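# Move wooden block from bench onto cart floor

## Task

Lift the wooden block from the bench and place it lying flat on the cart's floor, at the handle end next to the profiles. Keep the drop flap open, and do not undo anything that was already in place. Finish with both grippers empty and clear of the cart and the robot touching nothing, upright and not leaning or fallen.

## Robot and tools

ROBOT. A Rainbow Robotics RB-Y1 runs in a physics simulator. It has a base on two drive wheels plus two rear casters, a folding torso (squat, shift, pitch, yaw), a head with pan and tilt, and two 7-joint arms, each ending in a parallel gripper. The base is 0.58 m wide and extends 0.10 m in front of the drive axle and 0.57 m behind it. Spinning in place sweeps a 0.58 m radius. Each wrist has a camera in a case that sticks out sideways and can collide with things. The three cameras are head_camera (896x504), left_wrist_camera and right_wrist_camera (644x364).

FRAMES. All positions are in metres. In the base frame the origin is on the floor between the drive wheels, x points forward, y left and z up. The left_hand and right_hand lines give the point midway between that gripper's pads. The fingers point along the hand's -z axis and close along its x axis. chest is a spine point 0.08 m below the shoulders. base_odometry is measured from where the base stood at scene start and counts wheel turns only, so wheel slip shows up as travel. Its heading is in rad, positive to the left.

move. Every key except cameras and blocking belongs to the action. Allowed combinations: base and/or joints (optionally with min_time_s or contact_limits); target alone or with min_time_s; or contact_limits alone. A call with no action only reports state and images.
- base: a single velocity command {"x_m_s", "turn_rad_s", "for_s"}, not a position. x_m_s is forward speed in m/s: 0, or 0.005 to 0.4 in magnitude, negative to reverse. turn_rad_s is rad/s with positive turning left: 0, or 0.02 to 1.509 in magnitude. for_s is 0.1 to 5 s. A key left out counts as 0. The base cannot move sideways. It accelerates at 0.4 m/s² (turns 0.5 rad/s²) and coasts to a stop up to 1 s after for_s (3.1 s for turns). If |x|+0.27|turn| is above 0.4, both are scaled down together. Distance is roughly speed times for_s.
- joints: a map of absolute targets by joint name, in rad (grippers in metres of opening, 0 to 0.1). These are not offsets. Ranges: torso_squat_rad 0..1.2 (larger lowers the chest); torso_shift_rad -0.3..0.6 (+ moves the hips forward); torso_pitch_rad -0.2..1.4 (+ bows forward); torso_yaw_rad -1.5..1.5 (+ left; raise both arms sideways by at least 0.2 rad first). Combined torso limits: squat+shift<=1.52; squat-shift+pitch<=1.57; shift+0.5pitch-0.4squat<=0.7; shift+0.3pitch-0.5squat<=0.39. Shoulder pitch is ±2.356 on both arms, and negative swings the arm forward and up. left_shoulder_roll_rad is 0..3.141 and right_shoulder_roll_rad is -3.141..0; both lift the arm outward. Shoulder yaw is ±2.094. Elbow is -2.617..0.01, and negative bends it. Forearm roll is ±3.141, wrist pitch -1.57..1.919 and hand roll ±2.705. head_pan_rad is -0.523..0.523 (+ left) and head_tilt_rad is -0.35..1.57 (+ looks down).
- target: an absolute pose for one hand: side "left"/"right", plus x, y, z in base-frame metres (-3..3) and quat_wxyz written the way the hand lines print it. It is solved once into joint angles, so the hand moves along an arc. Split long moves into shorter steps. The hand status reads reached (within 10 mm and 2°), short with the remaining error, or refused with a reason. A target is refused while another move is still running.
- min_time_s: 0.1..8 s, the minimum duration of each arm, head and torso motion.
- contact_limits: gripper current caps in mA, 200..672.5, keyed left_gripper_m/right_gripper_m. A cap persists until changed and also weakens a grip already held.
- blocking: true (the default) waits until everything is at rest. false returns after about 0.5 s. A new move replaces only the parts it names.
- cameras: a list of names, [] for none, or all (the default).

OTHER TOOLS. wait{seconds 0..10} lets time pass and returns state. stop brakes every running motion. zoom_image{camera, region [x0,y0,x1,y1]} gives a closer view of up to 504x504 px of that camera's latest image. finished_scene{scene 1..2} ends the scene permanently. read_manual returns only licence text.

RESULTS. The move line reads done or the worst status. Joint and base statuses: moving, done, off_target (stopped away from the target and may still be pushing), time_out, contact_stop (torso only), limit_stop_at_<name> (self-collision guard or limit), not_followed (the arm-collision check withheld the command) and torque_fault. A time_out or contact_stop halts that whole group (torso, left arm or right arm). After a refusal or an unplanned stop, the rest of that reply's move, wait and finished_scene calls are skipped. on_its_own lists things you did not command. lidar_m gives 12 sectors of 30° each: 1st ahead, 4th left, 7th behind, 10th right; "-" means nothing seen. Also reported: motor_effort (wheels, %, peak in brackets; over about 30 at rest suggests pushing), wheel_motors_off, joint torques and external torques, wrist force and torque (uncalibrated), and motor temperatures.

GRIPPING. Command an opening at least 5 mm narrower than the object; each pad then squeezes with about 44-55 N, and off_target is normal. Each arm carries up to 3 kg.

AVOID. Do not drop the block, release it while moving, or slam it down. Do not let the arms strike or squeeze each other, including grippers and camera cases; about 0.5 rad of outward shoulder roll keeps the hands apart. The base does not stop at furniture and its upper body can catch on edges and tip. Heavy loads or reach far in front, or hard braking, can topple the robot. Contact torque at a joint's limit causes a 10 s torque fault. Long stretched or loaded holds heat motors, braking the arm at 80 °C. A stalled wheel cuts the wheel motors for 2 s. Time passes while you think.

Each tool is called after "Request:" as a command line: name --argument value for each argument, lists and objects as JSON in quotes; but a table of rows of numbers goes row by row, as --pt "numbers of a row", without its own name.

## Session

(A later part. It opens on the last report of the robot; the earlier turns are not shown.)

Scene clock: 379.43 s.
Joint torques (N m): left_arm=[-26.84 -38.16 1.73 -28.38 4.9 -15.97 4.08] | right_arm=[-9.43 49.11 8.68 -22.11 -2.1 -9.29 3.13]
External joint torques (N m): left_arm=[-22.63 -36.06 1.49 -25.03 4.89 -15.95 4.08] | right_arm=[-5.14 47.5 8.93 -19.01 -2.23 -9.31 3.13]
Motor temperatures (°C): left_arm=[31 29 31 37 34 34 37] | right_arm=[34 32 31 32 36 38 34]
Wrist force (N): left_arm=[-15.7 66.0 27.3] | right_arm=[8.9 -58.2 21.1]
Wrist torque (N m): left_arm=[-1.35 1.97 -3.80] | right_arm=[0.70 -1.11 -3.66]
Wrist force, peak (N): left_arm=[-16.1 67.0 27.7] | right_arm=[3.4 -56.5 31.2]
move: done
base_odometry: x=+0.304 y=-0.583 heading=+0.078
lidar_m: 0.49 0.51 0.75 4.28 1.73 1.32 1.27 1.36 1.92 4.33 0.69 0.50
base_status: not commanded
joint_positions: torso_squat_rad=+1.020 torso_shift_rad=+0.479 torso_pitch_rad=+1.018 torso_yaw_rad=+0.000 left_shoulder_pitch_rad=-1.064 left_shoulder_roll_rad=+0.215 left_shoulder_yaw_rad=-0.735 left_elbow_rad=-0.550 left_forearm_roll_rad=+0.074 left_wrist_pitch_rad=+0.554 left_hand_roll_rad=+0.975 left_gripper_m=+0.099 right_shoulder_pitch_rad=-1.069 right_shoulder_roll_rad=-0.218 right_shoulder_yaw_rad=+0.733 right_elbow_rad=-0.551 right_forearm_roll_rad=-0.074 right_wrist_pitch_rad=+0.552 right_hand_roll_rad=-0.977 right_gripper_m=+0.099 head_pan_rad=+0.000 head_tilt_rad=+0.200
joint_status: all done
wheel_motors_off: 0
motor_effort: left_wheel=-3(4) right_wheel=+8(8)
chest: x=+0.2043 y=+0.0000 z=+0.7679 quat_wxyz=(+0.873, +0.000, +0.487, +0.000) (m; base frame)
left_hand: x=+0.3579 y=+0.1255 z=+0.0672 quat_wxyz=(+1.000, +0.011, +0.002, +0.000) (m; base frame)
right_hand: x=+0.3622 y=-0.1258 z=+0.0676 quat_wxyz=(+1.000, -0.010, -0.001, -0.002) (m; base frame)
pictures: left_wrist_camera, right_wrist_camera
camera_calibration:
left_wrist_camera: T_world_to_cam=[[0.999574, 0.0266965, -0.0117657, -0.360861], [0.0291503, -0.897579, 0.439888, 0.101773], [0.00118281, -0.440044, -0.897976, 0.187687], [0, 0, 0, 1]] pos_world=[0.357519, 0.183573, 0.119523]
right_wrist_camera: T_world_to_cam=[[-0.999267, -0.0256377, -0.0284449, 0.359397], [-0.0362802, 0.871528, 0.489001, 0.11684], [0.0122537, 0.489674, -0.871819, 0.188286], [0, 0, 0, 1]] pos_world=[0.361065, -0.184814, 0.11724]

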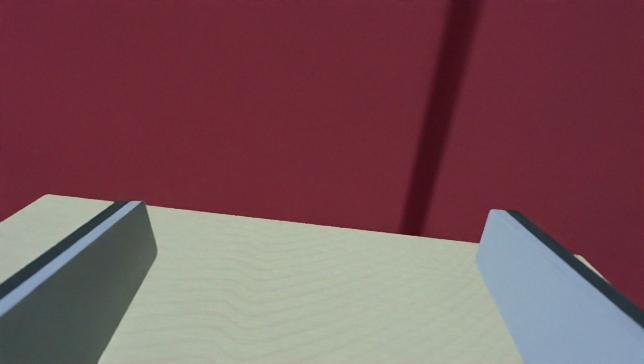

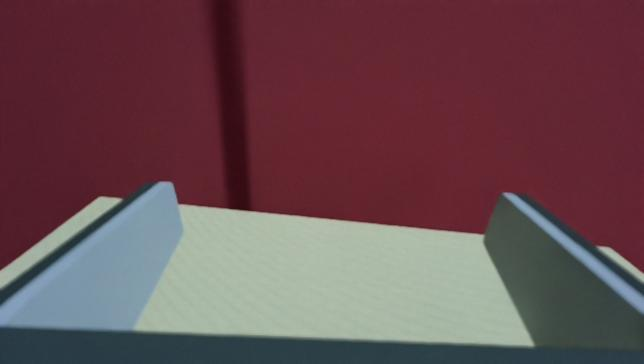

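Request:
move --joints '{"left_shoulder_pitch_rad":-0.981,"left_shoulder_roll_rad":0.34,"left_shoulder_yaw_rad":-0.694,"left_elbow_rad":-0.705,"left_forearm_roll_rad":0.147,"left_wrist_pitch_rad":0.559,"left_hand_roll_rad":0.869,"right_shoulder_pitch_rad":-0.981,"right_shoulder_roll_rad":-0.34,"right_shoulder_yaw_rad":0.694,"right_elbow_rad":-0.705,"right_forearm_roll_rad":-0.147,"right_wrist_pitch_rad":0.559,"right_hand_roll_rad":-0.869}' --min_time_s 1.5 --cameras '[]'

Request:
move --joints '{"left_gripper_m":0,"right_gripper_m":0}' --cameras '["left_wrist_camera","right_wrist_camera"]'

Scene clock: 384.60 s.
Joint torques (N m): left_arm=[-2.2 0.23 2.48 -4.11 0.18 0.1 -0.29] | right_arm=[-1.29 -2.26 -2.58 -3.74 -0.2 0.25 0.23]
External joint torques (N m): left_arm=[0.93 -0.26 1.89 -0.64 0.18 0.15 -0.29] | right_arm=[1.75 -1.36 -1.98 -0.56 -0.33 0.25 0.23]
Motor temperatures (°C): left_arm=[31 29 31 38 34 35 37] | right_arm=[34 32 31 32 36 38 34]
Wrist force (N): left_arm=[-0.7 3.5 -8.5] | right_arm=[-0.2 4.5 -4.1]
Wrist torque (N m): left_arm=[-0.57 0.03 0.09] | right_arm=[-0.48 0.12 -0.07]
Wrist force, peak (N): left_arm=[-15.6 67.1 26.9] | right_arm=[9.2 -59.0 21.6]
move: done
base_odometry: x=+0.304 y=-0.583 heading=+0.078
lidar_m: 0.49 0.54 0.75 4.26 1.75 1.31 1.27 1.35 1.92 4.31 0.68 0.51
base_status: not commanded
joint_positions: torso_squat_rad=+1.020 torso_shift_rad=+0.480 torso_pitch_rad=+1.020 torso_yaw_rad=+0.000 left_shoulder_pitch_rad=-0.981 left_shoulder_roll_rad=+0.340 left_shoulder_yaw_rad=-0.694 left_elbow_rad=-0.705 left_forearm_roll_rad=+0.147 left_wrist_pitch_rad=+0.559 left_hand_roll_rad=+0.869 left_gripper_m=+0.099 right_shoulder_pitch_rad=-0.981 right_shoulder_roll_rad=-0.340 right_shoulder_yaw_rad=+0.694 right_elbow_rad=-0.705 right_forearm_roll_rad=-0.147 right_wrist_pitch_rad=+0.559 right_hand_roll_rad=-0.869 right_gripper_m=+0.099 head_pan_rad=+0.000 head_tilt_rad=+0.200
joint_status: all done
wheel_motors_off: 0
motor_effort: left_wheel=-4(5) right_wheel=+6(7)
chest: x=+0.2047 y=+0.0000 z=+0.7675 quat_wxyz=(+0.873, +0.000, +0.488, +0.000) (m; base frame)
left_hand: x=+0.3630 y=+0.1702 z=+0.0685 quat_wxyz=(+1.000, +0.007, -0.002, -0.001) (m; base frame)
right_hand: x=+0.3630 y=-0.1699 z=+0.0685 quat_wxyz=(+1.000, -0.007, -0.002, +0.001) (m; base frame)
pictures: none
No camera images: "cameras" was empty.

Scene clock: 386.30 s.
Joint torques (N m): left_arm=[-2.33 -0.23 2.28 -4.16 0.24 -0.02 -0.35] | right_arm=[-1.14 -2.05 -2.78 -3.79 -0.29 0.25 0.28]
External joint torques (N m): left_arm=[0.81 -0.72 1.7 -0.69 0.24 0.03 -0.35] | right_arm=[1.9 -1.15 -2.18 -0.62 -0.43 0.25 0.28]
Motor temperatures (°C): left_arm=[31 29 31 38 34 35 37] | right_arm=[34 32 31 32 36 38 34]
Wrist force (N): left_arm=[0.1 3.4 -8.4] | right_arm=[0.1 4.0 -3.8]
Wrist torque (N m): left_arm=[-0.56 0.06 0.04] | right_arm=[-0.46 0.16 -0.07]
Wrist force, peak (N): left_arm=[0.4 4.1 -9.0] | right_arm=[-0.1 4.7 -4.0]
move: done
base_odometry: x=+0.304 y=-0.583 heading=+0.078
lidar_m: 0.48 0.55 0.75 4.29 1.74 1.30 1.27 1.36 1.92 4.31 0.68 0.51
base_status: not commanded
joint_positions: torso_squat_rad=+1.020 torso_shift_rad=+0.480 torso_pitch_rad=+1.020 torso_yaw_rad=+0.000 left_shoulder_pitch_rad=-0.981 left_shoulder_roll_rad=+0.340 left_shoulder_yaw_rad=-0.694 left_elbow_rad=-0.705 left_forearm_roll_rad=+0.147 left_wrist_pitch_rad=+0.559 left_hand_roll_rad=+0.869 left_gripper_m=+0.000 right_shoulder_pitch_rad=-0.981 right_shoulder_roll_rad=-0.340 right_shoulder_yaw_rad=+0.694 right_elbow_rad=-0.705 right_forearm_roll_rad=-0.147 right_wrist_pitch_rad=+0.559 right_hand_roll_rad=-0.869 right_gripper_m=+0.000 head_pan_rad=+0.000 head_tilt_rad=+0.200
joint_status: all done
wheel_motors_off: 0
motor_effort: left_wheel=-4(5) right_wheel=+7(7)
chest: x=+0.2047 y=+0.0000 z=+0.7675 quat_wxyz=(+0.873, +0.000, +0.488, +0.000) (m; base frame)
left_hand: x=+0.3630 y=+0.1702 z=+0.0685 quat_wxyz=(+1.000, +0.007, -0.002, -0.001) (m; base frame)
right_hand: x=+0.3630 y=-0.1699 z=+0.0685 quat_wxyz=(+1.000, -0.007, -0.002, +0.001) (m; base frame)
pictures: left_wrist_camera, right_wrist_camera
camera_calibration:
left_wrist_camera: T_world_to_cam=[[0.999663, 0.0257098, -0.00364251, -0.367539], [0.0246274, -0.894266, 0.446857, 0.141713], [0.00823126, -0.446796, -0.894598, 0.206785], [0, 0, 0, 1]] pos_world=[0.362223, 0.228569, 0.120325]
right_wrist_camera: T_world_to_cam=[[-0.999057, -0.0306811, -0.0307297, 0.358324], [-0.0418729, 0.868117, 0.494591, 0.155911], [0.0115023, 0.495411, -0.868583, 0.21164], [0, 0, 0, 1]] pos_world=[0.36208, -0.229204, 0.117726]

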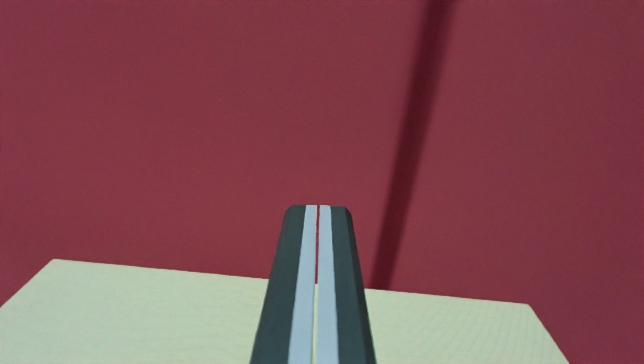

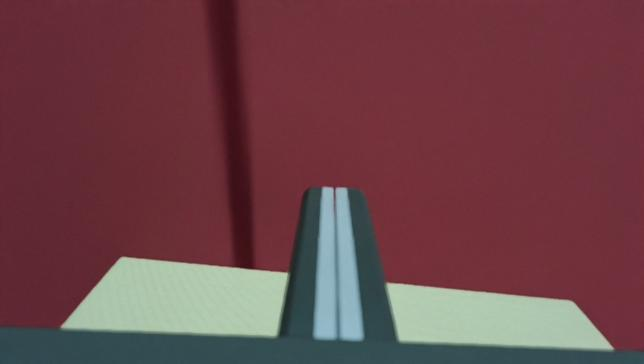

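Request:
move --base '{"x_m_s":-0.02,"for_s":0.5}' --cameras '[]'

Request:
move --joints '{"left_shoulder_pitch_rad":-1.025,"left_shoulder_roll_rad":0.25,"left_shoulder_yaw_rad":-0.699,"left_elbow_rad":-0.632,"left_forearm_roll_rad":0.09,"left_wrist_pitch_rad":0.564,"left_hand_roll_rad":0.922,"right_shoulder_pitch_rad":-1.025,"right_shoulder_roll_rad":-0.25,"right_shoulder_yaw_rad":0.699,"right_elbow_rad":-0.632,"right_forearm_roll_rad":-0.09,"right_wrist_pitch_rad":0.564,"right_hand_roll_rad":-0.922}' --min_time_s 1.5 --cameras '["left_wrist_camera","right_wrist_camera"]'

Request:
move --joints '{"left_shoulder_pitch_rad":-1.07,"left_shoulder_roll_rad":0.198,"left_shoulder_yaw_rad":-0.735,"left_elbow_rad":-0.556,"left_forearm_roll_rad":0.075,"left_wrist_pitch_rad":0.55,"left_hand_roll_rad":0.976,"right_shoulder_pitch_rad":-1.07,"right_shoulder_roll_rad":-0.198,"right_shoulder_yaw_rad":0.735,"right_elbow_rad":-0.556,"right_forearm_roll_rad":-0.075,"right_wrist_pitch_rad":0.55,"right_hand_roll_rad":-0.976}' --min_time_s 2 --cameras '["left_wrist_camera","right_wrist_camera"]'

Scene clock: 390.50 s.
Joint torques (N m): left_arm=[-2.98 -0.06 1.97 -3.72 0.22 0.01 -0.26] | right_arm=[-2.17 -1.72 -2.41 -3.42 -0.28 0.19 0.12]
External joint torques (N m): left_arm=[0.14 -0.55 1.38 -0.25 0.21 0.05 -0.26] | right_arm=[0.85 -0.82 -1.81 -0.25 -0.41 0.19 0.12]
Motor temperatures (°C): left_arm=[31 29 31 37 34 35 37] | right_arm=[34 32 31 32 35 38 34]
Wrist force (N): left_arm=[0.4 3.6 -8.0] | right_arm=[0.5 4.3 -4.3]
Wrist torque (N m): left_arm=[-0.57 0.16 0.10] | right_arm=[-0.48 0.23 -0.08]
Wrist force, peak (N): left_arm=[-0.3 4.1 -8.8] | right_arm=[0.4 5.0 -3.9]
move: done
base_odometry: x=+0.294 y=-0.584 heading=+0.078
lidar_m: 0.49 0.55 0.75 4.25 1.73 1.31 1.26 1.35 1.92 4.36 0.70 0.50
base_status: done (sent for 0.5 of 0.5 s)
joint_positions: torso_squat_rad=+1.020 torso_shift_rad=+0.480 torso_pitch_rad=+1.020 torso_yaw_rad=+0.000 left_shoulder_pitch_rad=-0.981 left_shoulder_roll_rad=+0.340 left_shoulder_yaw_rad=-0.694 left_elbow_rad=-0.705 left_forearm_roll_rad=+0.147 left_wrist_pitch_rad=+0.559 left_hand_roll_rad=+0.869 left_gripper_m=+0.000 right_shoulder_pitch_rad=-0.981 right_shoulder_roll_rad=-0.340 right_shoulder_yaw_rad=+0.694 right_elbow_rad=-0.705 right_forearm_roll_rad=-0.147 right_wrist_pitch_rad=+0.559 right_hand_roll_rad=-0.869 right_gripper_m=+0.000 head_pan_rad=+0.000 head_tilt_rad=+0.200
joint_status: not commanded
wheel_motors_off: 0
motor_effort: left_wheel=-2(19) right_wheel=+2(14)
chest: x=+0.2048 y=+0.0000 z=+0.7674 quat_wxyz=(+0.873, +0.000, +0.488, +0.000) (m; base frame)
left_hand: x=+0.3628 y=+0.1702 z=+0.0684 quat_wxyz=(+1.000, +0.007, -0.002, -0.001) (m; base frame)
right_hand: x=+0.3628 y=-0.1700 z=+0.0684 quat_wxyz=(+1.000, -0.007, -0.002, +0.001) (m; base frame)
pictures: none
No camera images: "cameras" was empty.

Scene clock: 392.30 s.
Joint torques (N m): left_arm=[-4.71 -3.12 -0.11 -2.59 -0.36 0.18 0.29] | right_arm=[-5.3 3.43 0.84 -2.6 0.32 0.22 -0.19]
External joint torques (N m): left_arm=[-0.9 -1.59 -0.39 1.05 -0.38 0.24 0.29] | right_arm=[-1.58 2.34 1.13 0.74 0.2 0.23 -0.19]
Motor temperatures (°C): left_arm=[31 29 31 37 34 35 37] | right_arm=[34 32 31 32 35 38 34]
Wrist force (N): left_arm=[0.2 3.2 -7.6] | right_arm=[0.1 4.1 -3.5]
Wrist torque (N m): left_arm=[-0.51 0.09 0.07] | right_arm=[-0.44 0.10 -0.05]
Wrist force, peak (N): left_arm=[-0.4 3.8 -8.7] | right_arm=[0.1 4.8 -3.8]
move: done
base_odometry: x=+0.294 y=-0.584 heading=+0.078
lidar_m: 0.50 0.53 0.76 4.25 1.73 1.30 1.26 1.36 1.92 4.34 0.71 0.52
base_status: not commanded
joint_positions: torso_squat_rad=+1.020 torso_shift_rad=+0.480 torso_pitch_rad=+1.020 torso_yaw_rad=+0.000 left_shoulder_pitch_rad=-1.025 left_shoulder_roll_rad=+0.250 left_shoulder_yaw_rad=-0.699 left_elbow_rad=-0.632 left_forearm_roll_rad=+0.090 left_wrist_pitch_rad=+0.564 left_hand_roll_rad=+0.922 left_gripper_m=+0.000 right_shoulder_pitch_rad=-1.025 right_shoulder_roll_rad=-0.250 right_shoulder_yaw_rad=+0.699 right_elbow_rad=-0.632 right_forearm_roll_rad=-0.090 right_wrist_pitch_rad=+0.564 right_hand_roll_rad=-0.922 right_gripper_m=+0.000 head_pan_rad=+0.000 head_tilt_rad=+0.200
joint_status: all done
wheel_motors_off: 0
motor_effort: left_wheel=-2(3) right_wheel=+3(4)
chest: x=+0.2048 y=+0.0000 z=+0.7674 quat_wxyz=(+0.873, +0.000, +0.488, +0.000) (m; base frame)
left_hand: x=+0.3599 y=+0.1302 z=+0.0688 quat_wxyz=(+1.000, -0.001, +0.000, +0.000) (m; base frame)
right_hand: x=+0.3598 y=-0.1305 z=+0.0688 quat_wxyz=(+1.000, +0.000, +0.000, +0.000) (m; base frame)
pictures: left_wrist_camera, right_wrist_camera
camera_calibration:
left_wrist_camera: T_world_to_cam=[[0.9996, 0.0269676, -0.00857723, -0.363257], [0.0278893, -0.887423, 0.460111, 0.102922], [0.00479645, -0.460166, -0.88782, 0.191727], [0, 0, 0, 1]] pos_world=[0.359322, 0.189358, 0.119748]
right_wrist_camera: T_world_to_cam=[[-0.999239, -0.0287304, -0.0263695, 0.356402], [-0.0381388, 0.861058, 0.507074, 0.118316], [0.00813726, 0.507694, -0.861499, 0.194803], [0, 0, 0, 1]] pos_world=[0.359058, -0.190538, 0.117226]

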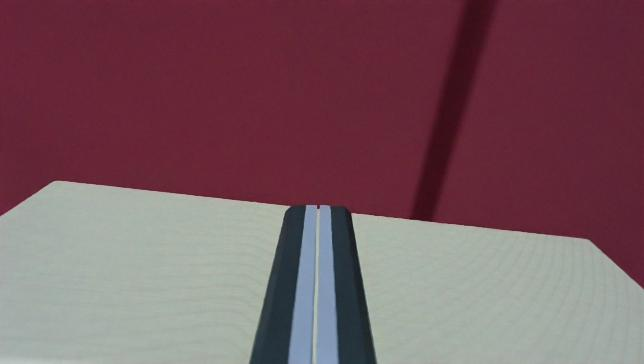

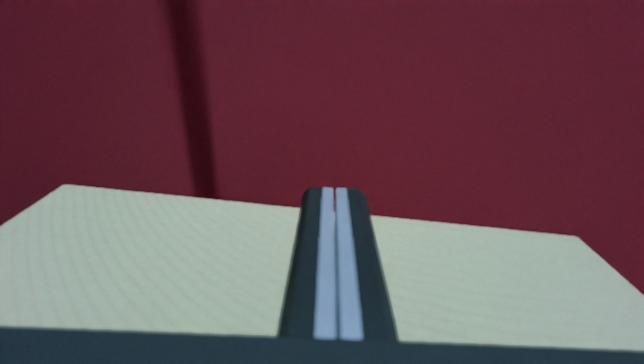

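Scene clock: 394.60 s.
Joint torques (N m): left_arm=[-12.69 -46.57 -5.69 -24.24 5.28 -13.53 0.69] | right_arm=[-13.66 47.02 4.96 -23.54 -3.73 -10.7 0.09]
External joint torques (N m): left_arm=[-8.36 -44.31 -5.92 -20.81 5.27 -13.5 0.69] | right_arm=[-9.38 45.17 5.18 -20.39 -3.85 -10.71 0.09]
Motor temperatures (°C): left_arm=[31 29 31 37 34 35 37] | right_arm=[34 32 31 32 35 38 34]
Wrist force (N): left_arm=[4.6 74.8 37.4] | right_arm=[2.0 -57.7 28.0]
Wrist torque (N m): left_arm=[-1.71 0.27 -0.30] | right_arm=[0.59 -0.02 -0.50]
Wrist force, peak (N): left_arm=[4.6 74.8 37.4] | right_arm=[2.0 -58.9 28.2]
move: done
base_odometry: x=+0.294 y=-0.584 heading=+0.078
lidar_m: 0.51 0.54 0.77 4.26 1.71 1.30 1.26 1.35 1.91 4.35 0.71 0.53
base_status: not commanded
joint_positions: torso_squat_rad=+1.020 torso_shift_rad=+0.479 torso_pitch_rad=+1.018 torso_yaw_rad=+0.000 left_shoulder_pitch_rad=-1.068 left_shoulder_roll_rad=+0.209 left_shoulder_yaw_rad=-0.733 left_elbow_rad=-0.551 left_forearm_roll_rad=+0.074 left_wrist_pitch_rad=+0.553 left_hand_roll_rad=+0.976 left_gripper_m=+0.000 right_shoulder_pitch_rad=-1.068 right_shoulder_roll_rad=-0.209 right_shoulder_yaw_rad=+0.734 right_elbow_rad=-0.551 right_forearm_roll_rad=-0.074 right_wrist_pitch_rad=+0.553 right_hand_roll_rad=-0.976 right_gripper_m=+0.000 head_pan_rad=+0.000 head_tilt_rad=+0.200
joint_status: all done
wheel_motors_off: 0
motor_effort: left_wheel=-3(4) right_wheel=-1(3)
chest: x=+0.2041 y=+0.0000 z=+0.7681 quat_wxyz=(+0.873, +0.000, +0.487, +0.000) (m; base frame)
left_hand: x=+0.3598 y=+0.1202 z=+0.0683 quat_wxyz=(+1.000, +0.007, +0.000, +0.001) (m; base frame)
right_hand: x=+0.3596 y=-0.1201 z=+0.0683 quat_wxyz=(+1.000, -0.006, +0.000, -0.001) (m; base frame)
pictures: left_wrist_camera, right_wrist_camera
camera_calibration:
left_wrist_camera: T_world_to_cam=[[0.999553, 0.0285586, -0.00882529, -0.363004], [0.0294902, -0.893991, 0.447113, 0.0953787], [0.0048792, -0.447173, -0.894434, 0.185681], [0, 0, 0, 1]] pos_world=[0.359123, 0.178666, 0.120231]
right_wrist_camera: T_world_to_cam=[[-0.999296, -0.0275434, -0.0254622, 0.356551], [-0.036545, 0.867863, 0.495457, 0.110609], [0.00845118, 0.496039, -0.868259, 0.187923], [0, 0, 0, 1]] pos_world=[0.358754, -0.17939, 0.117442]

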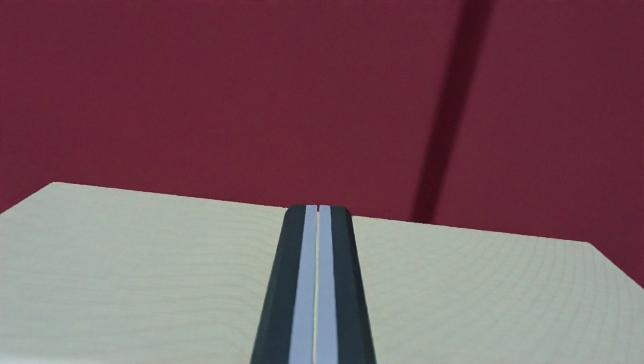

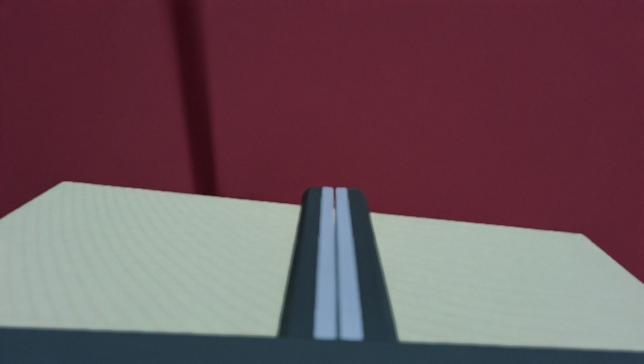

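Request:
move --joints '{"torso_squat_rad":0.8,"torso_shift_rad":0.36}' --min_time_s 3 --cameras '["left_wrist_camera"]'

Request:
move --base '{"x_m_s":-0.2,"for_s":2}' --cameras '[]'

Request:
move --joints '{"torso_squat_rad":0.4,"torso_shift_rad":0.18}' --min_time_s 3

Scene clock: 399.50 s.
Joint torques (N m): left_arm=[-17.26 -42.24 -3.59 -26.48 4.77 -12 0.51] | right_arm=[-17.04 47.16 4.21 -27.68 -3.88 -10.47 0.09]
External joint torques (N m): left_arm=[-13.05 -39.92 -3.8 -23.07 4.75 -11.96 0.51] | right_arm=[-12.88 45.3 4.42 -24.56 -4 -10.49 0.09]
Motor temperatures (°C): left_arm=[31 29 31 38 34 36 37] | right_arm=[34 33 31 33 36 39 34]
Wrist force (N): left_arm=[1.2 60.7 -19.7] | right_arm=[0.2 -51.6 -18.2]
Wrist torque (N m): left_arm=[-0.79 0.11 -0.25] | right_arm=[-0.18 0.18 -0.43]
Wrist force, peak (N): left_arm=[5.0 74.7 37.7] | right_arm=[2.1 -58.9 28.7]
move: done
base_odometry: x=+0.294 y=-0.584 heading=+0.078
lidar_m: 0.49 0.52 0.77 4.24 1.72 1.29 1.26 1.35 1.90 4.32 0.70 0.51
base_status: not commanded
joint_positions: torso_squat_rad=+0.800 torso_shift_rad=+0.360 torso_pitch_rad=+1.021 torso_yaw_rad=+0.000 left_shoulder_pitch_rad=-1.067 left_shoulder_roll_rad=+0.208 left_shoulder_yaw_rad=-0.734 left_elbow_rad=-0.550 left_forearm_roll_rad=+0.074 left_wrist_pitch_rad=+0.553 left_hand_roll_rad=+0.976 left_gripper_m=+0.000 right_shoulder_pitch_rad=-1.067 right_shoulder_roll_rad=-0.209 right_shoulder_yaw_rad=+0.734 right_elbow_rad=-0.550 right_forearm_roll_rad=-0.074 right_wrist_pitch_rad=+0.553 right_hand_roll_rad=-0.976 right_gripper_m=+0.000 head_pan_rad=+0.000 head_tilt_rad=+0.200
joint_status: all done
wheel_motors_off: 0
motor_effort: left_wheel=-3(4) right_wheel=+3(4)
chest: x=+0.2077 y=+0.0000 z=+0.8987 quat_wxyz=(+0.873, +0.000, +0.488, +0.000) (m; base frame)
left_hand: x=+0.3601 y=+0.1198 z=+0.1983 quat_wxyz=(+1.000, +0.006, +0.002, +0.001) (m; base frame)
right_hand: x=+0.3603 y=-0.1207 z=+0.1982 quat_wxyz=(+1.000, -0.007, +0.002, -0.001) (m; base frame)
pictures: left_wrist_camera
camera_calibration:
left_wrist_camera: T_world_to_cam=[[0.999508, 0.0283246, -0.0134443, -0.36123], [0.0313464, -0.893734, 0.447501, 0.0361107], [0.000659695, -0.447702, -0.894183, 0.303239], [0, 0, 0, 1]] pos_world=[0.35972, 0.178266, 0.250135]

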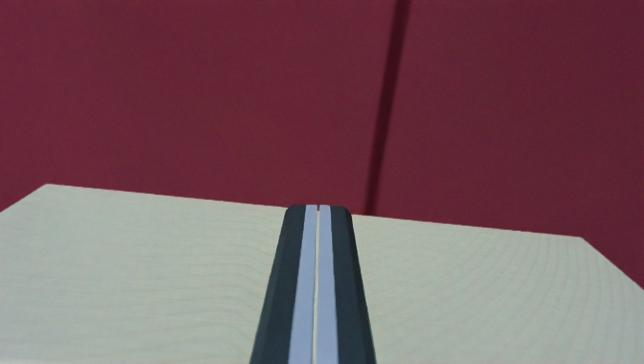

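Scene clock: 402.40 s.
Joint torques (N m): left_arm=[-18.41 -41.7 -3.47 -27.03 4.61 -11.74 0.54] | right_arm=[-18.28 46.49 3.73 -28.12 -3.73 -10.56 -0.04]
External joint torques (N m): left_arm=[-14.2 -39.38 -3.67 -23.62 4.59 -11.71 0.54] | right_arm=[-14.13 44.62 3.93 -25.01 -3.85 -10.57 -0.04]
Motor temperatures (°C): left_arm=[31 30 31 38 34 36 37] | right_arm=[34 33 31 33 36 39 34]
Wrist force (N): left_arm=[0.4 60.0 -20.2] | right_arm=[-0.3 -52.3 -18.3]
Wrist torque (N m): left_arm=[-0.72 -0.03 -0.29] | right_arm=[-0.08 0.18 -0.42]
Wrist force, peak (N): left_arm=[2.3 61.4 -20.4] | right_arm=[0.6 -52.5 -18.4]
move: done
base_odometry: x=-0.105 y=-0.615 heading=+0.077
lidar_m: 0.90 0.96 2.16 2.93 1.17 0.89 0.85 0.93 1.30 4.11 2.30 0.93
base_status: done (sent for 2 of 2 s)
joint_positions: torso_squat_rad=+0.800 torso_shift_rad=+0.360 torso_pitch_rad=+1.021 torso_yaw_rad=+0.000 left_shoulder_pitch_rad=-1.066 left_shoulder_roll_rad=+0.208 left_shoulder_yaw_rad=-0.734 left_elbow_rad=-0.550 left_forearm_roll_rad=+0.074 left_wrist_pitch_rad=+0.553 left_hand_roll_rad=+0.976 left_gripper_m=+0.000 right_shoulder_pitch_rad=-1.066 right_shoulder_roll_rad=-0.209 right_shoulder_yaw_rad=+0.734 right_elbow_rad=-0.550 right_forearm_roll_rad=-0.074 right_wrist_pitch_rad=+0.553 right_hand_roll_rad=-0.976 right_gripper_m=+0.000 head_pan_rad=+0.000 head_tilt_rad=+0.200
joint_status: not commanded
wheel_motors_off: 0
motor_effort: left_wheel=-12(29) right_wheel=+12(29)
chest: x=+0.2076 y=+0.0000 z=+0.8987 quat_wxyz=(+0.873, +0.000, +0.488, +0.000) (m; base frame)
left_hand: x=+0.3599 y=+0.1198 z=+0.1984 quat_wxyz=(+1.000, +0.006, +0.003, +0.001) (m; base frame)
right_hand: x=+0.3600 y=-0.1208 z=+0.1982 quat_wxyz=(+1.000, -0.007, +0.003, -0.001) (m; base frame)
pictures: none
No camera images: "cameras" was empty.

Scene clock: 405.70 s.
Joint torques (N m): left_arm=[-18.39 -41.53 -3.3 -26.93 4.6 -11.77 0.62] | right_arm=[-18.04 46.6 4 -28.25 -3.71 -10.59 0.05]
External joint torques (N m): left_arm=[-14.18 -39.2 -3.51 -23.52 4.59 -11.74 0.61] | right_arm=[-13.89 44.73 4.21 -25.14 -3.83 -10.61 0.05]
Motor temperatures (°C): left_arm=[31 30 31 39 34 36 37] | right_arm=[34 34 31 34 36 40 34]
Wrist force (N): left_arm=[1.0 60.4 -19.3] | right_arm=[-0.2 -51.8 -17.6]
Wrist torque (N m): left_arm=[-0.74 0.00 -0.25] | right_arm=[-0.17 0.15 -0.40]
Wrist force, peak (N): left_arm=[1.2 61.1 -20.6] | right_arm=[0.3 -52.3 -18.4]
move: done
base_odometry: x=-0.105 y=-0.615 heading=+0.077
lidar_m: 0.90 0.95 2.17 2.92 1.18 0.89 0.86 0.93 1.30 4.13 2.28 0.93
base_status: not commanded
joint_positions: torso_squat_rad=+0.400 torso_shift_rad=+0.180 torso_pitch_rad=+1.021 torso_yaw_rad=+0.000 left_shoulder_pitch_rad=-1.066 left_shoulder_roll_rad=+0.208 left_shoulder_yaw_rad=-0.734 left_elbow_rad=-0.550 left_forearm_roll_rad=+0.074 left_wrist_pitch_rad=+0.553 left_hand_roll_rad=+0.976 left_gripper_m=+0.000 right_shoulder_pitch_rad=-1.066 right_shoulder_roll_rad=-0.209 right_shoulder_yaw_rad=+0.734 right_elbow_rad=-0.550 right_forearm_roll_rad=-0.074 right_wrist_pitch_rad=+0.553 right_hand_roll_rad=-0.976 right_gripper_m=+0.000 head_pan_rad=+0.000 head_tilt_rad=+0.200
joint_status: all done
wheel_motors_off: 0
motor_effort: left_wheel=-12(14) right_wheel=+11(14)
chest: x=+0.1513 y=+0.0000 z=+1.0766 quat_wxyz=(+0.873, +0.000, +0.488, +0.000) (m; base frame)
left_hand: x=+0.3035 y=+0.1198 z=+0.3762 quat_wxyz=(+1.000, +0.006, +0.003, +0.001) (m; base frame)
right_hand: x=+0.3036 y=-0.1208 z=+0.3760 quat_wxyz=(+1.000, -0.007, +0.003, -0.001) (m; base frame)
pictures: head_camera, left_wrist_camera, right_wrist_camera
camera_calibration:
head_camera: T_world_to_cam=[[-0.0168356, -0.9995, -0.0267751, 0.0358461], [-0.917999, 0.0260637, -0.395726, 0.817625], [0.396226, 0.0179172, -0.917978, 0.880102], [0, 0, 0, 1]] pos_world=[0.402462, -0.00125106, 1.13243]
left_wrist_camera: T_world_to_cam=[[0.999506, 0.028274, -0.0137587, -0.302118], [0.0314419, -0.893696, 0.447571, -0.0418807], [0.000358568, -0.447782, -0.894143, 0.462396], [0, 0, 0, 1]] pos_world=[0.30312, 0.178166, 0.428036]
right_wrist_camera: T_world_to_cam=[[-0.999409, -0.0274754, -0.0206767, 0.306702], [-0.0341071, 0.868539, 0.494446, -0.0435615], [0.00437344, 0.494859, -0.868962, 0.457418], [0, 0, 0, 1]] pos_world=[0.303034, -0.180096, 0.425359]

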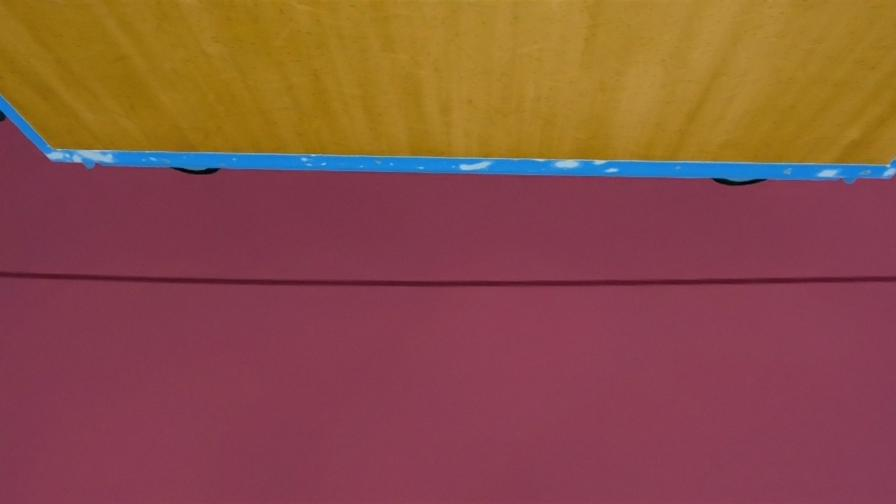

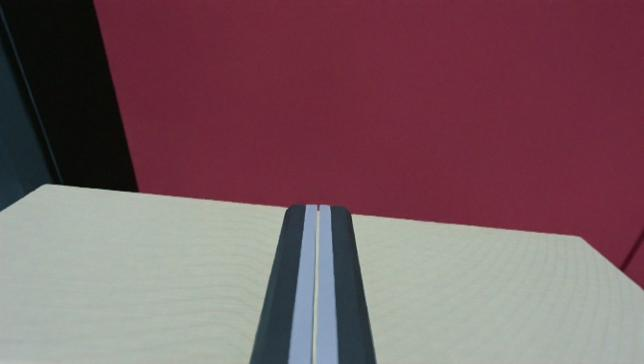

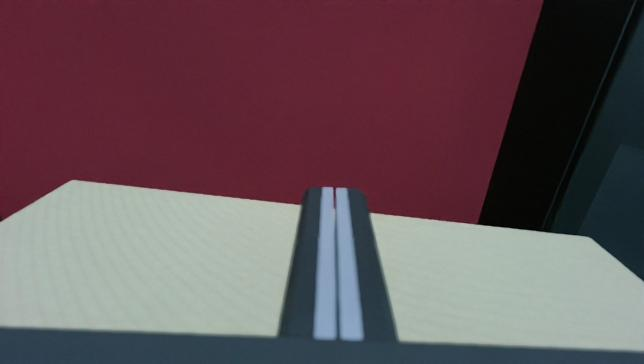

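Request:
move --joints '{"torso_squat_rad":0,"torso_shift_rad":0,"torso_pitch_rad":0.37,"head_tilt_rad":0.6}' --min_time_s 5

Scene clock: 419.53 s.
Joint torques (N m): left_arm=[-34.44 -35.17 0.07 -29.61 3.69 -12.7 0.52] | right_arm=[-35.96 39.43 1.44 -31.46 -2.56 -11.84 0.05]
External joint torques (N m): left_arm=[-15.33 -38.5 -2.76 -23.84 4.17 -12 0.55] | right_arm=[-17.1 43.03 4.03 -26.06 -3.22 -11.2 0.02]
Motor temperatures (°C): left_arm=[31 30 31 40 35 37 37] | right_arm=[34 35 31 36 36 41 34]
Wrist force (N): left_arm=[-9.6 60.1 -16.6] | right_arm=[-10.0 -51.3 -14.8]
Wrist torque (N m): left_arm=[-0.78 -0.18 -0.36] | right_arm=[-0.11 0.16 -0.38]
Wrist force, peak (N): left_arm=[0.9 61.3 -20.5] | right_arm=[0.6 -53.0 -18.1]
move: done
base_odometry: x=-0.105 y=-0.615 heading=+0.077
lidar_m: 0.90 0.96 2.17 2.93 1.17 0.89 0.85 0.93 1.30 4.14 2.31 0.92
base_status: not commanded
joint_positions: torso_squat_rad=+0.000 torso_shift_rad=+0.000 torso_pitch_rad=+0.371 torso_yaw_rad=+0.000 left_shoulder_pitch_rad=-1.066 left_shoulder_roll_rad=+0.207 left_shoulder_yaw_rad=-0.734 left_elbow_rad=-0.550 left_forearm_roll_rad=+0.074 left_wrist_pitch_rad=+0.553 left_hand_roll_rad=+0.976 left_gripper_m=+0.000 right_shoulder_pitch_rad=-1.066 right_shoulder_roll_rad=-0.209 right_shoulder_yaw_rad=+0.734 right_elbow_rad=-0.549 right_forearm_roll_rad=-0.074 right_wrist_pitch_rad=+0.553 right_hand_roll_rad=-0.976 right_gripper_m=+0.000 head_pan_rad=+0.000 head_tilt_rad=+0.600
joint_status: all done
wheel_motors_off: 0
motor_effort: left_wheel=-12(14) right_wheel=+14(15)
chest: x=-0.1156 y=+0.0001 z=+1.2689 quat_wxyz=(+0.983, +0.000, +0.184, +0.000) (m; base frame)
left_hand: x=+0.4289 y=+0.1197 z=+0.8029 quat_wxyz=(+0.949, +0.006, -0.316, +0.003) (m; base frame)
right_hand: x=+0.4290 y=-0.1207 z=+0.8027 quat_wxyz=(+0.949, -0.007, -0.316, -0.003) (m; base frame)
pictures: head_camera, left_wrist_camera, right_wrist_camera
camera_calibration:
head_camera: T_world_to_cam=[[-0.00961662, -0.999502, -0.030047, 0.042376], [-0.791754, 0.0259642, -0.610288, 0.917034], [0.610764, 0.0179209, -0.79161, 1.10464], [0, 0, 0, 1]] pos_world=[0.0517988, -0.00125137, 1.43537]
left_wrist_camera: T_world_to_cam=[[0.804633, 0.0284242, 0.593091, -0.825198], [-0.245343, -0.893684, 0.375681, -0.0603777], [0.540715, -0.447796, -0.712114, 0.465991], [0, 0, 0, 1]] pos_world=[0.3972, 0.178166, 0.843939]
right_wrist_camera: T_world_to_cam=[[-0.783939, -0.0274266, -0.620231, 0.829604], [-0.325844, 0.868542, 0.373443, -0.0280727], [0.528455, 0.494856, -0.689821, 0.458985], [0, 0, 0, 1]] pos_world=[0.398659, -0.179996, 0.841647]

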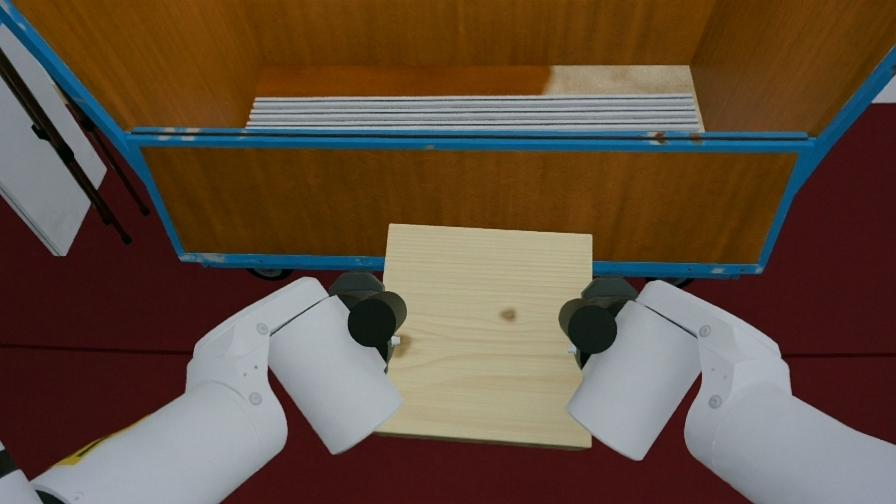

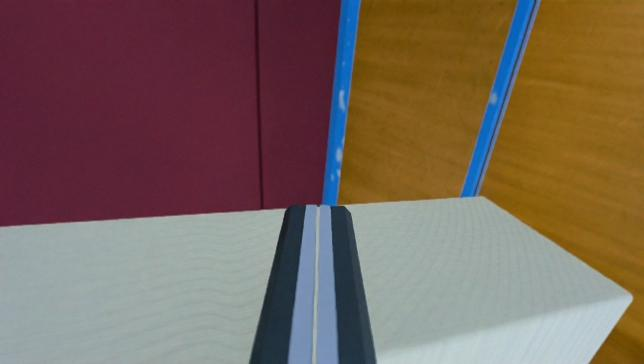

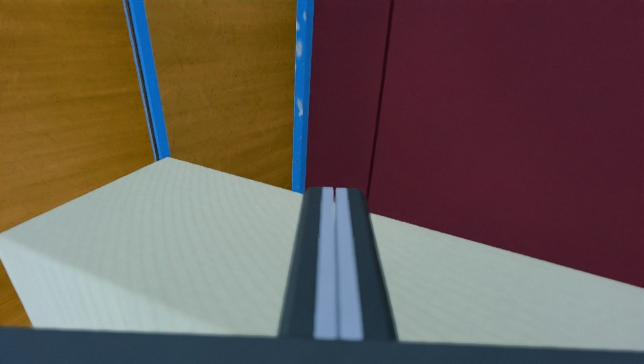

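Request:
move --base '{"turn_rad_s":0.4,"for_s":1.25}' --cameras '[]'

Request:
move --base '{"x_m_s":0.25,"for_s":1.8}' --cameras '[]'

Request:
move --base '{"turn_rad_s":-0.4,"for_s":1.075}' --cameras '["head_camera","left_wrist_camera"]'

Scene clock: 426.60 s.
Joint torques (N m): left_arm=[-34.83 -34.69 0.03 -30.15 3.67 -12.93 0.61] | right_arm=[-37.12 38.83 1.16 -32.04 -2.33 -12.13 0.14]
External joint torques (N m): left_arm=[-15.72 -38.01 -2.81 -24.37 4.14 -12.22 0.64] | right_arm=[-18.26 42.43 3.74 -26.64 -2.99 -11.49 0.1]
Motor temperatures (°C): left_arm=[32 31 31 41 35 38 37] | right_arm=[35 35 31 37 36 42 34]
Wrist force (N): left_arm=[-9.7 59.7 -16.0] | right_arm=[-9.9 -51.4 -14.7]
Wrist torque (N m): left_arm=[-0.70 -0.27 -0.36] | right_arm=[-0.15 0.16 -0.37]
Wrist force, peak (N): left_arm=[-10.0 61.2 -16.5] | right_arm=[-10.4 -52.1 -14.8]
move: done
base_odometry: x=-0.105 y=-0.615 heading=+0.583
lidar_m: 0.95 1.58 3.07 1.19 0.89 0.87 0.91 1.29 3.84 2.32 0.93 0.91
base_status: done (sent for 1.27 of 1.27 s)
joint_positions: torso_squat_rad=+0.000 torso_shift_rad=+0.000 torso_pitch_rad=+0.371 torso_yaw_rad=+0.000 left_shoulder_pitch_rad=-1.066 left_shoulder_roll_rad=+0.207 left_shoulder_yaw_rad=-0.734 left_elbow_rad=-0.550 left_forearm_roll_rad=+0.074 left_wrist_pitch_rad=+0.553 left_hand_roll_rad=+0.976 left_gripper_m=+0.000 right_shoulder_pitch_rad=-1.065 right_shoulder_roll_rad=-0.209 right_shoulder_yaw_rad=+0.734 right_elbow_rad=-0.549 right_forearm_roll_rad=-0.074 right_wrist_pitch_rad=+0.553 right_hand_roll_rad=-0.976 right_gripper_m=+0.000 head_pan_rad=+0.000 head_tilt_rad=+0.600
joint_status: not commanded
wheel_motors_off: 0
motor_effort: left_wheel=-1(42) right_wheel=+20(45)
chest: x=-0.1156 y=+0.0001 z=+1.2689 quat_wxyz=(+0.983, +0.000, +0.184, +0.000) (m; base frame)
left_hand: x=+0.4288 y=+0.1197 z=+0.8028 quat_wxyz=(+0.949, +0.006, -0.316, +0.003) (m; base frame)
right_hand: x=+0.4288 y=-0.1207 z=+0.8026 quat_wxyz=(+0.949, -0.007, -0.316, -0.003) (m; base frame)
pictures: none
No camera images: "cameras" was empty.

Scene clock: 429.33 s.
Joint torques (N m): left_arm=[-35.12 -34.14 0.23 -30.17 3.47 -12.96 0.5] | right_arm=[-37.81 38.51 1 -32.04 -2.42 -12.03 0.18]
External joint torques (N m): left_arm=[-16.01 -37.46 -2.6 -24.39 3.95 -12.26 0.53] | right_arm=[-18.95 42.11 3.58 -26.65 -3.08 -11.39 0.15]
Motor temperatures (°C): left_arm=[32 31 31 41 34 38 37] | right_arm=[35 35 31 38 36 42 34]
Wrist force (N): left_arm=[-10.2 60.0 -15.9] | right_arm=[-10.5 -51.5 -14.2]
Wrist torque (N m): left_arm=[-0.75 -0.27 -0.33] | right_arm=[-0.11 0.10 -0.37]
Wrist force, peak (N): left_arm=[-9.7 61.1 -17.0] | right_arm=[-11.0 -51.7 -14.4]
move: done
base_odometry: x=+0.270 y=-0.367 heading=+0.583
lidar_m: 0.55 1.14 4.40 1.72 1.29 1.24 1.32 1.86 4.68 0.73 0.53 0.52
base_status: done (sent for 1.8 of 1.8 s)
joint_positions: torso_squat_rad=+0.000 torso_shift_rad=+0.000 torso_pitch_rad=+0.371 torso_yaw_rad=+0.000 left_shoulder_pitch_rad=-1.066 left_shoulder_roll_rad=+0.207 left_shoulder_yaw_rad=-0.734 left_elbow_rad=-0.550 left_forearm_roll_rad=+0.074 left_wrist_pitch_rad=+0.553 left_hand_roll_rad=+0.976 left_gripper_m=+0.000 right_shoulder_pitch_rad=-1.065 right_shoulder_roll_rad=-0.208 right_shoulder_yaw_rad=+0.734 right_elbow_rad=-0.549 right_forearm_roll_rad=-0.074 right_wrist_pitch_rad=+0.553 right_hand_roll_rad=-0.976 right_gripper_m=+0.000 head_pan_rad=+0.000 head_tilt_rad=+0.600
joint_status: not commanded
wheel_motors_off: 0
motor_effort: left_wheel=+4(37) right_wheel=-4(47)
chest: x=-0.1155 y=+0.0001 z=+1.2689 quat_wxyz=(+0.983, +0.000, +0.184, +0.000) (m; base frame)
left_hand: x=+0.4288 y=+0.1197 z=+0.8027 quat_wxyz=(+0.949, +0.006, -0.316, +0.003) (m; base frame)
right_hand: x=+0.4287 y=-0.1207 z=+0.8024 quat_wxyz=(+0.949, -0.007, -0.316, -0.003) (m; base frame)
pictures: none
No camera images: "cameras" was empty.

Scene clock: 431.53 s.
Joint torques (N m): left_arm=[-35.25 -34.24 0.44 -30.33 3.51 -12.98 0.55] | right_arm=[-37.64 38.37 1.01 -32.11 -2.44 -12.08 0.17]
External joint torques (N m): left_arm=[-16.14 -37.56 -2.39 -24.56 3.99 -12.28 0.58] | right_arm=[-18.79 41.97 3.59 -26.71 -3.1 -11.44 0.14]
Motor temperatures (°C): left_arm=[32 31 31 41 34 38 37] | right_arm=[36 35 31 38 36 42 34]
Wrist force (N): left_arm=[-9.3 60.4 -15.8] | right_arm=[-9.5 -51.3 -14.6]
Wrist torque (N m): left_arm=[-0.84 -0.24 -0.34] | right_arm=[-0.16 0.15 -0.36]
Wrist force, peak (N): left_arm=[-10.3 60.6 -17.2] | right_arm=[-10.1 -52.2 -14.9]
move: done
base_odometry: x=+0.270 y=-0.367 heading=+0.157
lidar_m: 0.52 0.57 1.13 3.36 1.59 1.26 1.23 1.38 2.06 3.54 0.68 0.52
base_status: done (sent for 1.07 of 1.07 s)
joint_positions: torso_squat_rad=+0.000 torso_shift_rad=+0.000 torso_pitch_rad=+0.371 torso_yaw_rad=+0.000 left_shoulder_pitch_rad=-1.066 left_shoulder_roll_rad=+0.207 left_shoulder_yaw_rad=-0.734 left_elbow_rad=-0.550 left_forearm_roll_rad=+0.074 left_wrist_pitch_rad=+0.553 left_hand_roll_rad=+0.976 left_gripper_m=+0.000 right_shoulder_pitch_rad=-1.065 right_shoulder_roll_rad=-0.208 right_shoulder_yaw_rad=+0.734 right_elbow_rad=-0.549 right_forearm_roll_rad=-0.074 right_wrist_pitch_rad=+0.553 right_hand_roll_rad=-0.976 right_gripper_m=+0.000 head_pan_rad=+0.000 head_tilt_rad=+0.600
joint_status: not commanded
wheel_motors_off: 0
motor_effort: left_wheel=+18(26) right_wheel=+0(40)
chest: x=-0.1155 y=+0.0001 z=+1.2689 quat_wxyz=(+0.983, +0.000, +0.184, +0.000) (m; base frame)
left_hand: x=+0.4287 y=+0.1197 z=+0.8027 quat_wxyz=(+0.949, +0.006, -0.316, +0.003) (m; base frame)
right_hand: x=+0.4287 y=-0.1207 z=+0.8024 quat_wxyz=(+0.949, -0.007, -0.316, -0.003) (m; base frame)
pictures: head_camera, left_wrist_camera
camera_calibration:
head_camera: T_world_to_cam=[[-0.00975827, -0.999502, -0.0300227, 0.0423499], [-0.791789, 0.0260605, -0.610238, 0.917044], [0.610716, 0.0178168, -0.791649, 1.10464], [0, 0, 0, 1]] pos_world=[0.0518986, -0.00125082, 1.43537]
left_wrist_camera: T_world_to_cam=[[0.804862, 0.0283839, 0.592783, -0.824822], [-0.245233, -0.89368, 0.375761, -0.0604389], [0.540424, -0.447805, -0.712329, 0.466201], [0, 0, 0, 1]] pos_world=[0.3971, 0.178166, 0.843739]

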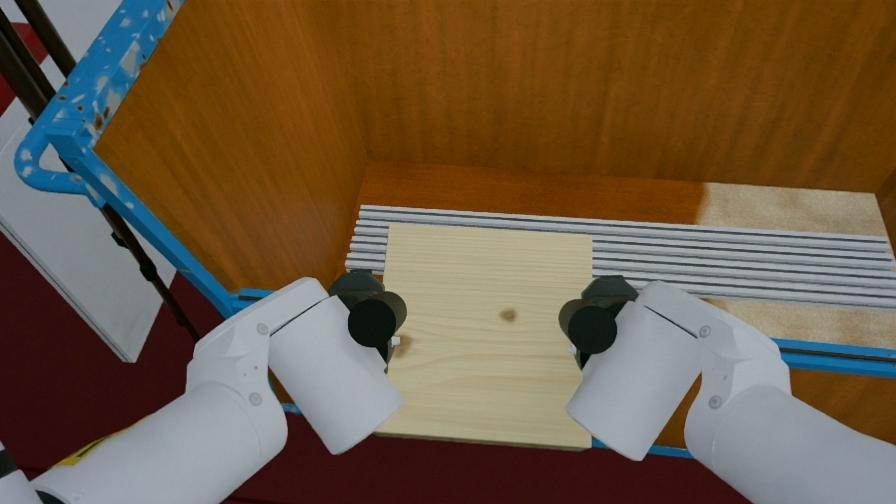

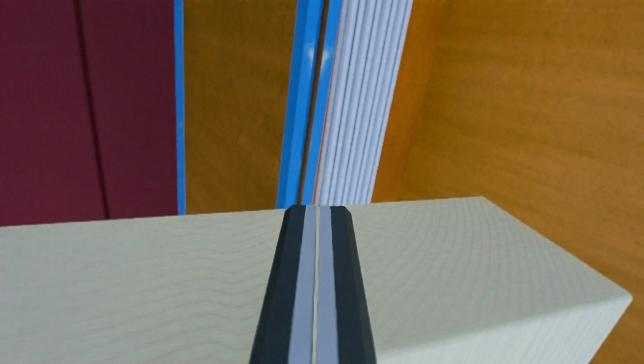

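Request:
move --base '{"x_m_s":0.2,"for_s":1.55}' --cameras '["head_camera","left_wrist_camera"]'

Request:
move --joints '{"torso_squat_rad":0.15,"torso_shift_rad":0.2,"torso_pitch_rad":0.85,"head_tilt_rad":0.45}' --min_time_s 4

Scene clock: 437.50 s.
Joint torques (N m): left_arm=[-35.08 -34.15 0.59 -30.35 3.51 -13.01 0.58] | right_arm=[-37.82 38.2 1.36 -32.2 -2.45 -12.02 0.19]
External joint torques (N m): left_arm=[-15.97 -37.47 -2.25 -24.58 3.99 -12.31 0.61] | right_arm=[-18.96 41.8 3.94 -26.81 -3.11 -11.38 0.16]
Motor temperatures (°C): left_arm=[32 31 31 42 34 38 37] | right_arm=[36 35 31 39 36 43 34]
Wrist force (N): left_arm=[-9.2 59.8 -16.3] | right_arm=[-9.6 -51.4 -14.6]
Wrist torque (N m): left_arm=[-0.78 -0.22 -0.37] | right_arm=[-0.14 0.12 -0.36]
Wrist force, peak (N): left_arm=[-9.9 60.6 -17.0] | right_arm=[-10.7 -52.1 -14.3]
move: done
base_odometry: x=+0.580 y=-0.318 heading=+0.157
lidar_m: 0.21 0.23 0.34 4.20 1.98 1.57 1.55 1.72 2.58 0.58 0.28 0.21
base_status: done (sent for 1.57 of 1.57 s)
joint_positions: torso_squat_rad=+0.000 torso_shift_rad=+0.000 torso_pitch_rad=+0.371 torso_yaw_rad=+0.000 left_shoulder_pitch_rad=-1.066 left_shoulder_roll_rad=+0.207 left_shoulder_yaw_rad=-0.734 left_elbow_rad=-0.550 left_forearm_roll_rad=+0.074 left_wrist_pitch_rad=+0.553 left_hand_roll_rad=+0.976 left_gripper_m=+0.000 right_shoulder_pitch_rad=-1.065 right_shoulder_roll_rad=-0.208 right_shoulder_yaw_rad=+0.734 right_elbow_rad=-0.549 right_forearm_roll_rad=-0.074 right_wrist_pitch_rad=+0.553 right_hand_roll_rad=-0.976 right_gripper_m=+0.000 head_pan_rad=+0.000 head_tilt_rad=+0.600
joint_status: not commanded
wheel_motors_off: 0
motor_effort: left_wheel=-4(47) right_wheel=+6(36)
chest: x=-0.1155 y=+0.0001 z=+1.2689 quat_wxyz=(+0.983, +0.000, +0.184, +0.000) (m; base frame)
left_hand: x=+0.4287 y=+0.1197 z=+0.8027 quat_wxyz=(+0.949, +0.006, -0.316, +0.003) (m; base frame)
right_hand: x=+0.4287 y=-0.1207 z=+0.8024 quat_wxyz=(+0.949, -0.007, -0.316, -0.003) (m; base frame)
pictures: head_camera, left_wrist_camera
camera_calibration:
head_camera: T_world_to_cam=[[-0.00975827, -0.999502, -0.0300227, 0.0423499], [-0.791789, 0.0260605, -0.610238, 0.917044], [0.610716, 0.0178168, -0.791649, 1.10464], [0, 0, 0, 1]] pos_world=[0.0518986, -0.00125082, 1.43537]
left_wrist_camera: T_world_to_cam=[[0.804862, 0.0283839, 0.592783, -0.824819], [-0.245233, -0.89368, 0.375761, -0.0605283], [0.540424, -0.447805, -0.712329, 0.466156], [0, 0, 0, 1]] pos_world=[0.3971, 0.178066, 0.843739]

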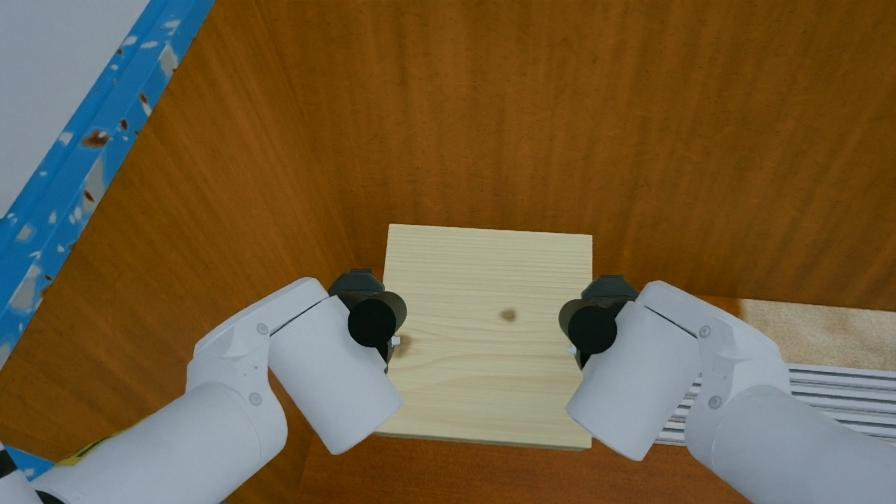

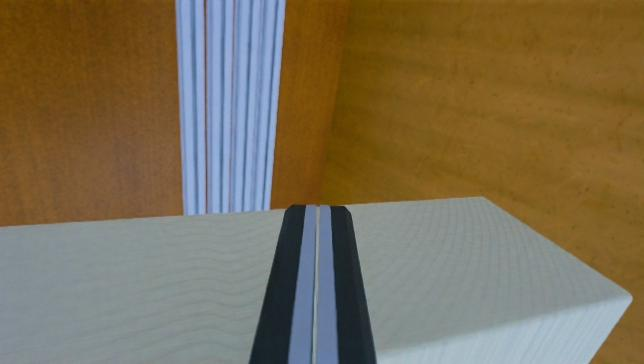

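Scene clock: 441.80 s.
Joint torques (N m): left_arm=[-23.87 -38.74 -1.07 -28.79 3.98 -12.39 0.53] | right_arm=[-25.29 42.23 1.85 -30.33 -2.97 -11.08 0.1]
External joint torques (N m): left_arm=[-15.32 -37.88 -2.01 -24.58 4.1 -12.17 0.54] | right_arm=[-16.86 41.8 2.72 -26.45 -3.25 -10.91 0.09]
Motor temperatures (°C): left_arm=[32 31 31 42 34 39 37] | right_arm=[36 35 31 39 36 43 34]
Wrist force (N): left_arm=[-1.1 60.4 -19.2] | right_arm=[-2.7 -52.1 -17.9]
Wrist torque (N m): left_arm=[-0.73 0.04 -0.31] | right_arm=[-0.14 0.10 -0.36]
Wrist force, peak (N): left_arm=[-2.2 61.2 -20.4] | right_arm=[-2.8 -52.0 -18.6]
move: done
base_odometry: x=+0.580 y=-0.318 heading=+0.157
lidar_m: 0.20 0.23 0.35 4.19 2.00 1.58 1.55 1.71 2.57 0.59 0.28 0.21
base_status: not commanded
joint_positions: torso_squat_rad=+0.150 torso_shift_rad=+0.200 torso_pitch_rad=+0.851 torso_yaw_rad=+0.000 left_shoulder_pitch_rad=-1.066 left_shoulder_roll_rad=+0.207 left_shoulder_yaw_rad=-0.734 left_elbow_rad=-0.550 left_forearm_roll_rad=+0.074 left_wrist_pitch_rad=+0.553 left_hand_roll_rad=+0.976 left_gripper_m=+0.000 right_shoulder_pitch_rad=-1.066 right_shoulder_roll_rad=-0.208 right_shoulder_yaw_rad=+0.734 right_elbow_rad=-0.549 right_forearm_roll_rad=-0.074 right_wrist_pitch_rad=+0.553 right_hand_roll_rad=-0.976 right_gripper_m=+0.000 head_pan_rad=+0.000 head_tilt_rad=+0.450
joint_status: all done
wheel_motors_off: 0
motor_effort: left_wheel=-2(5) right_wheel=+5(8)
chest: x=+0.1423 y=+0.0001 z=+1.1629 quat_wxyz=(+0.911, +0.000, +0.413, +0.000) (m; base frame)
left_hand: x=+0.4103 y=+0.1197 z=+0.4982 quat_wxyz=(+0.997, +0.006, -0.082, +0.001) (m; base frame)
right_hand: x=+0.4101 y=-0.1206 z=+0.4980 quat_wxyz=(+0.997, -0.007, -0.082, -0.002) (m; base frame)
pictures: head_camera, left_wrist_camera, right_wrist_camera
camera_calibration:
head_camera: T_world_to_cam=[[-0.018952, -0.999502, -0.025247, 0.037211], [-0.946711, 0.02606, -0.321027, 0.75286], [0.321525, 0.0178175, -0.946733, 1.05647], [0, 0, 0, 1]] pos_world=[0.373764, -0.00125082, 1.24283]
left_wrist_camera: T_world_to_cam=[[0.987548, 0.028136, 0.154782, -0.486165], [-0.0445143, -0.893693, 0.446465, -0.0682043], [0.15089, -0.447796, -0.881312, 0.503223], [0, 0, 0, 1]] pos_world=[0.401144, 0.178066, 0.549197]
right_wrist_camera: T_world_to_cam=[[-0.981736, -0.0275675, -0.188238, 0.491773], [-0.116755, 0.868508, 0.481728, -0.060168], [0.150206, 0.494907, -0.855865, 0.496475], [0, 0, 0, 1]] pos_world=[0.401193, -0.179896, 0.546471]

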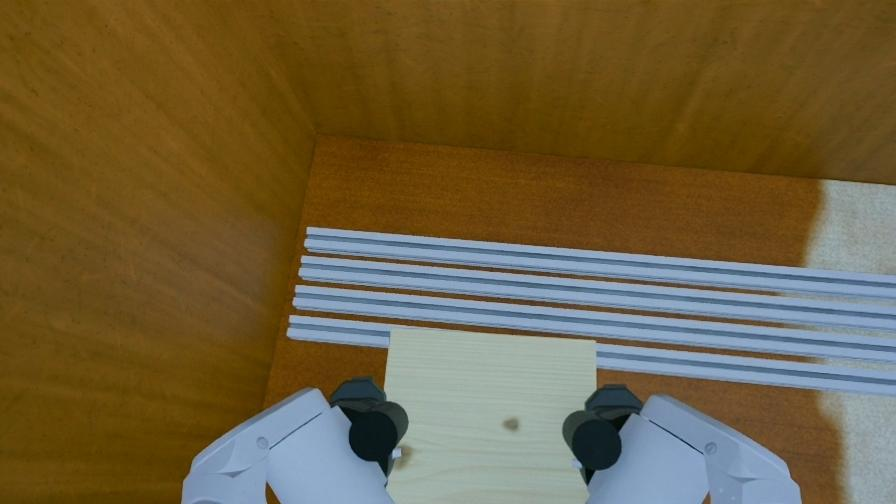

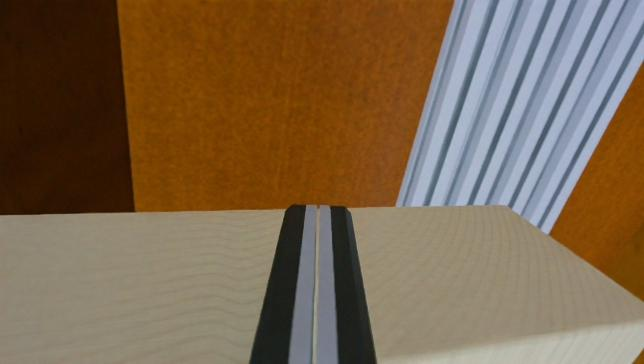

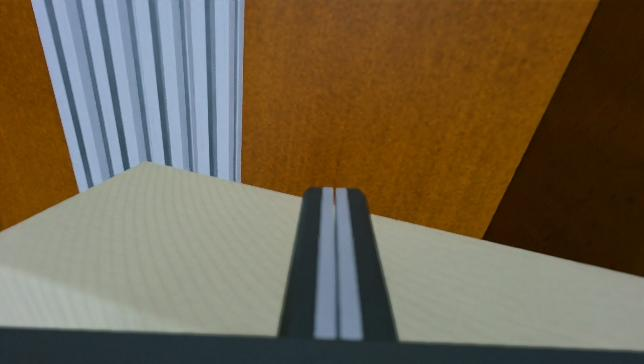

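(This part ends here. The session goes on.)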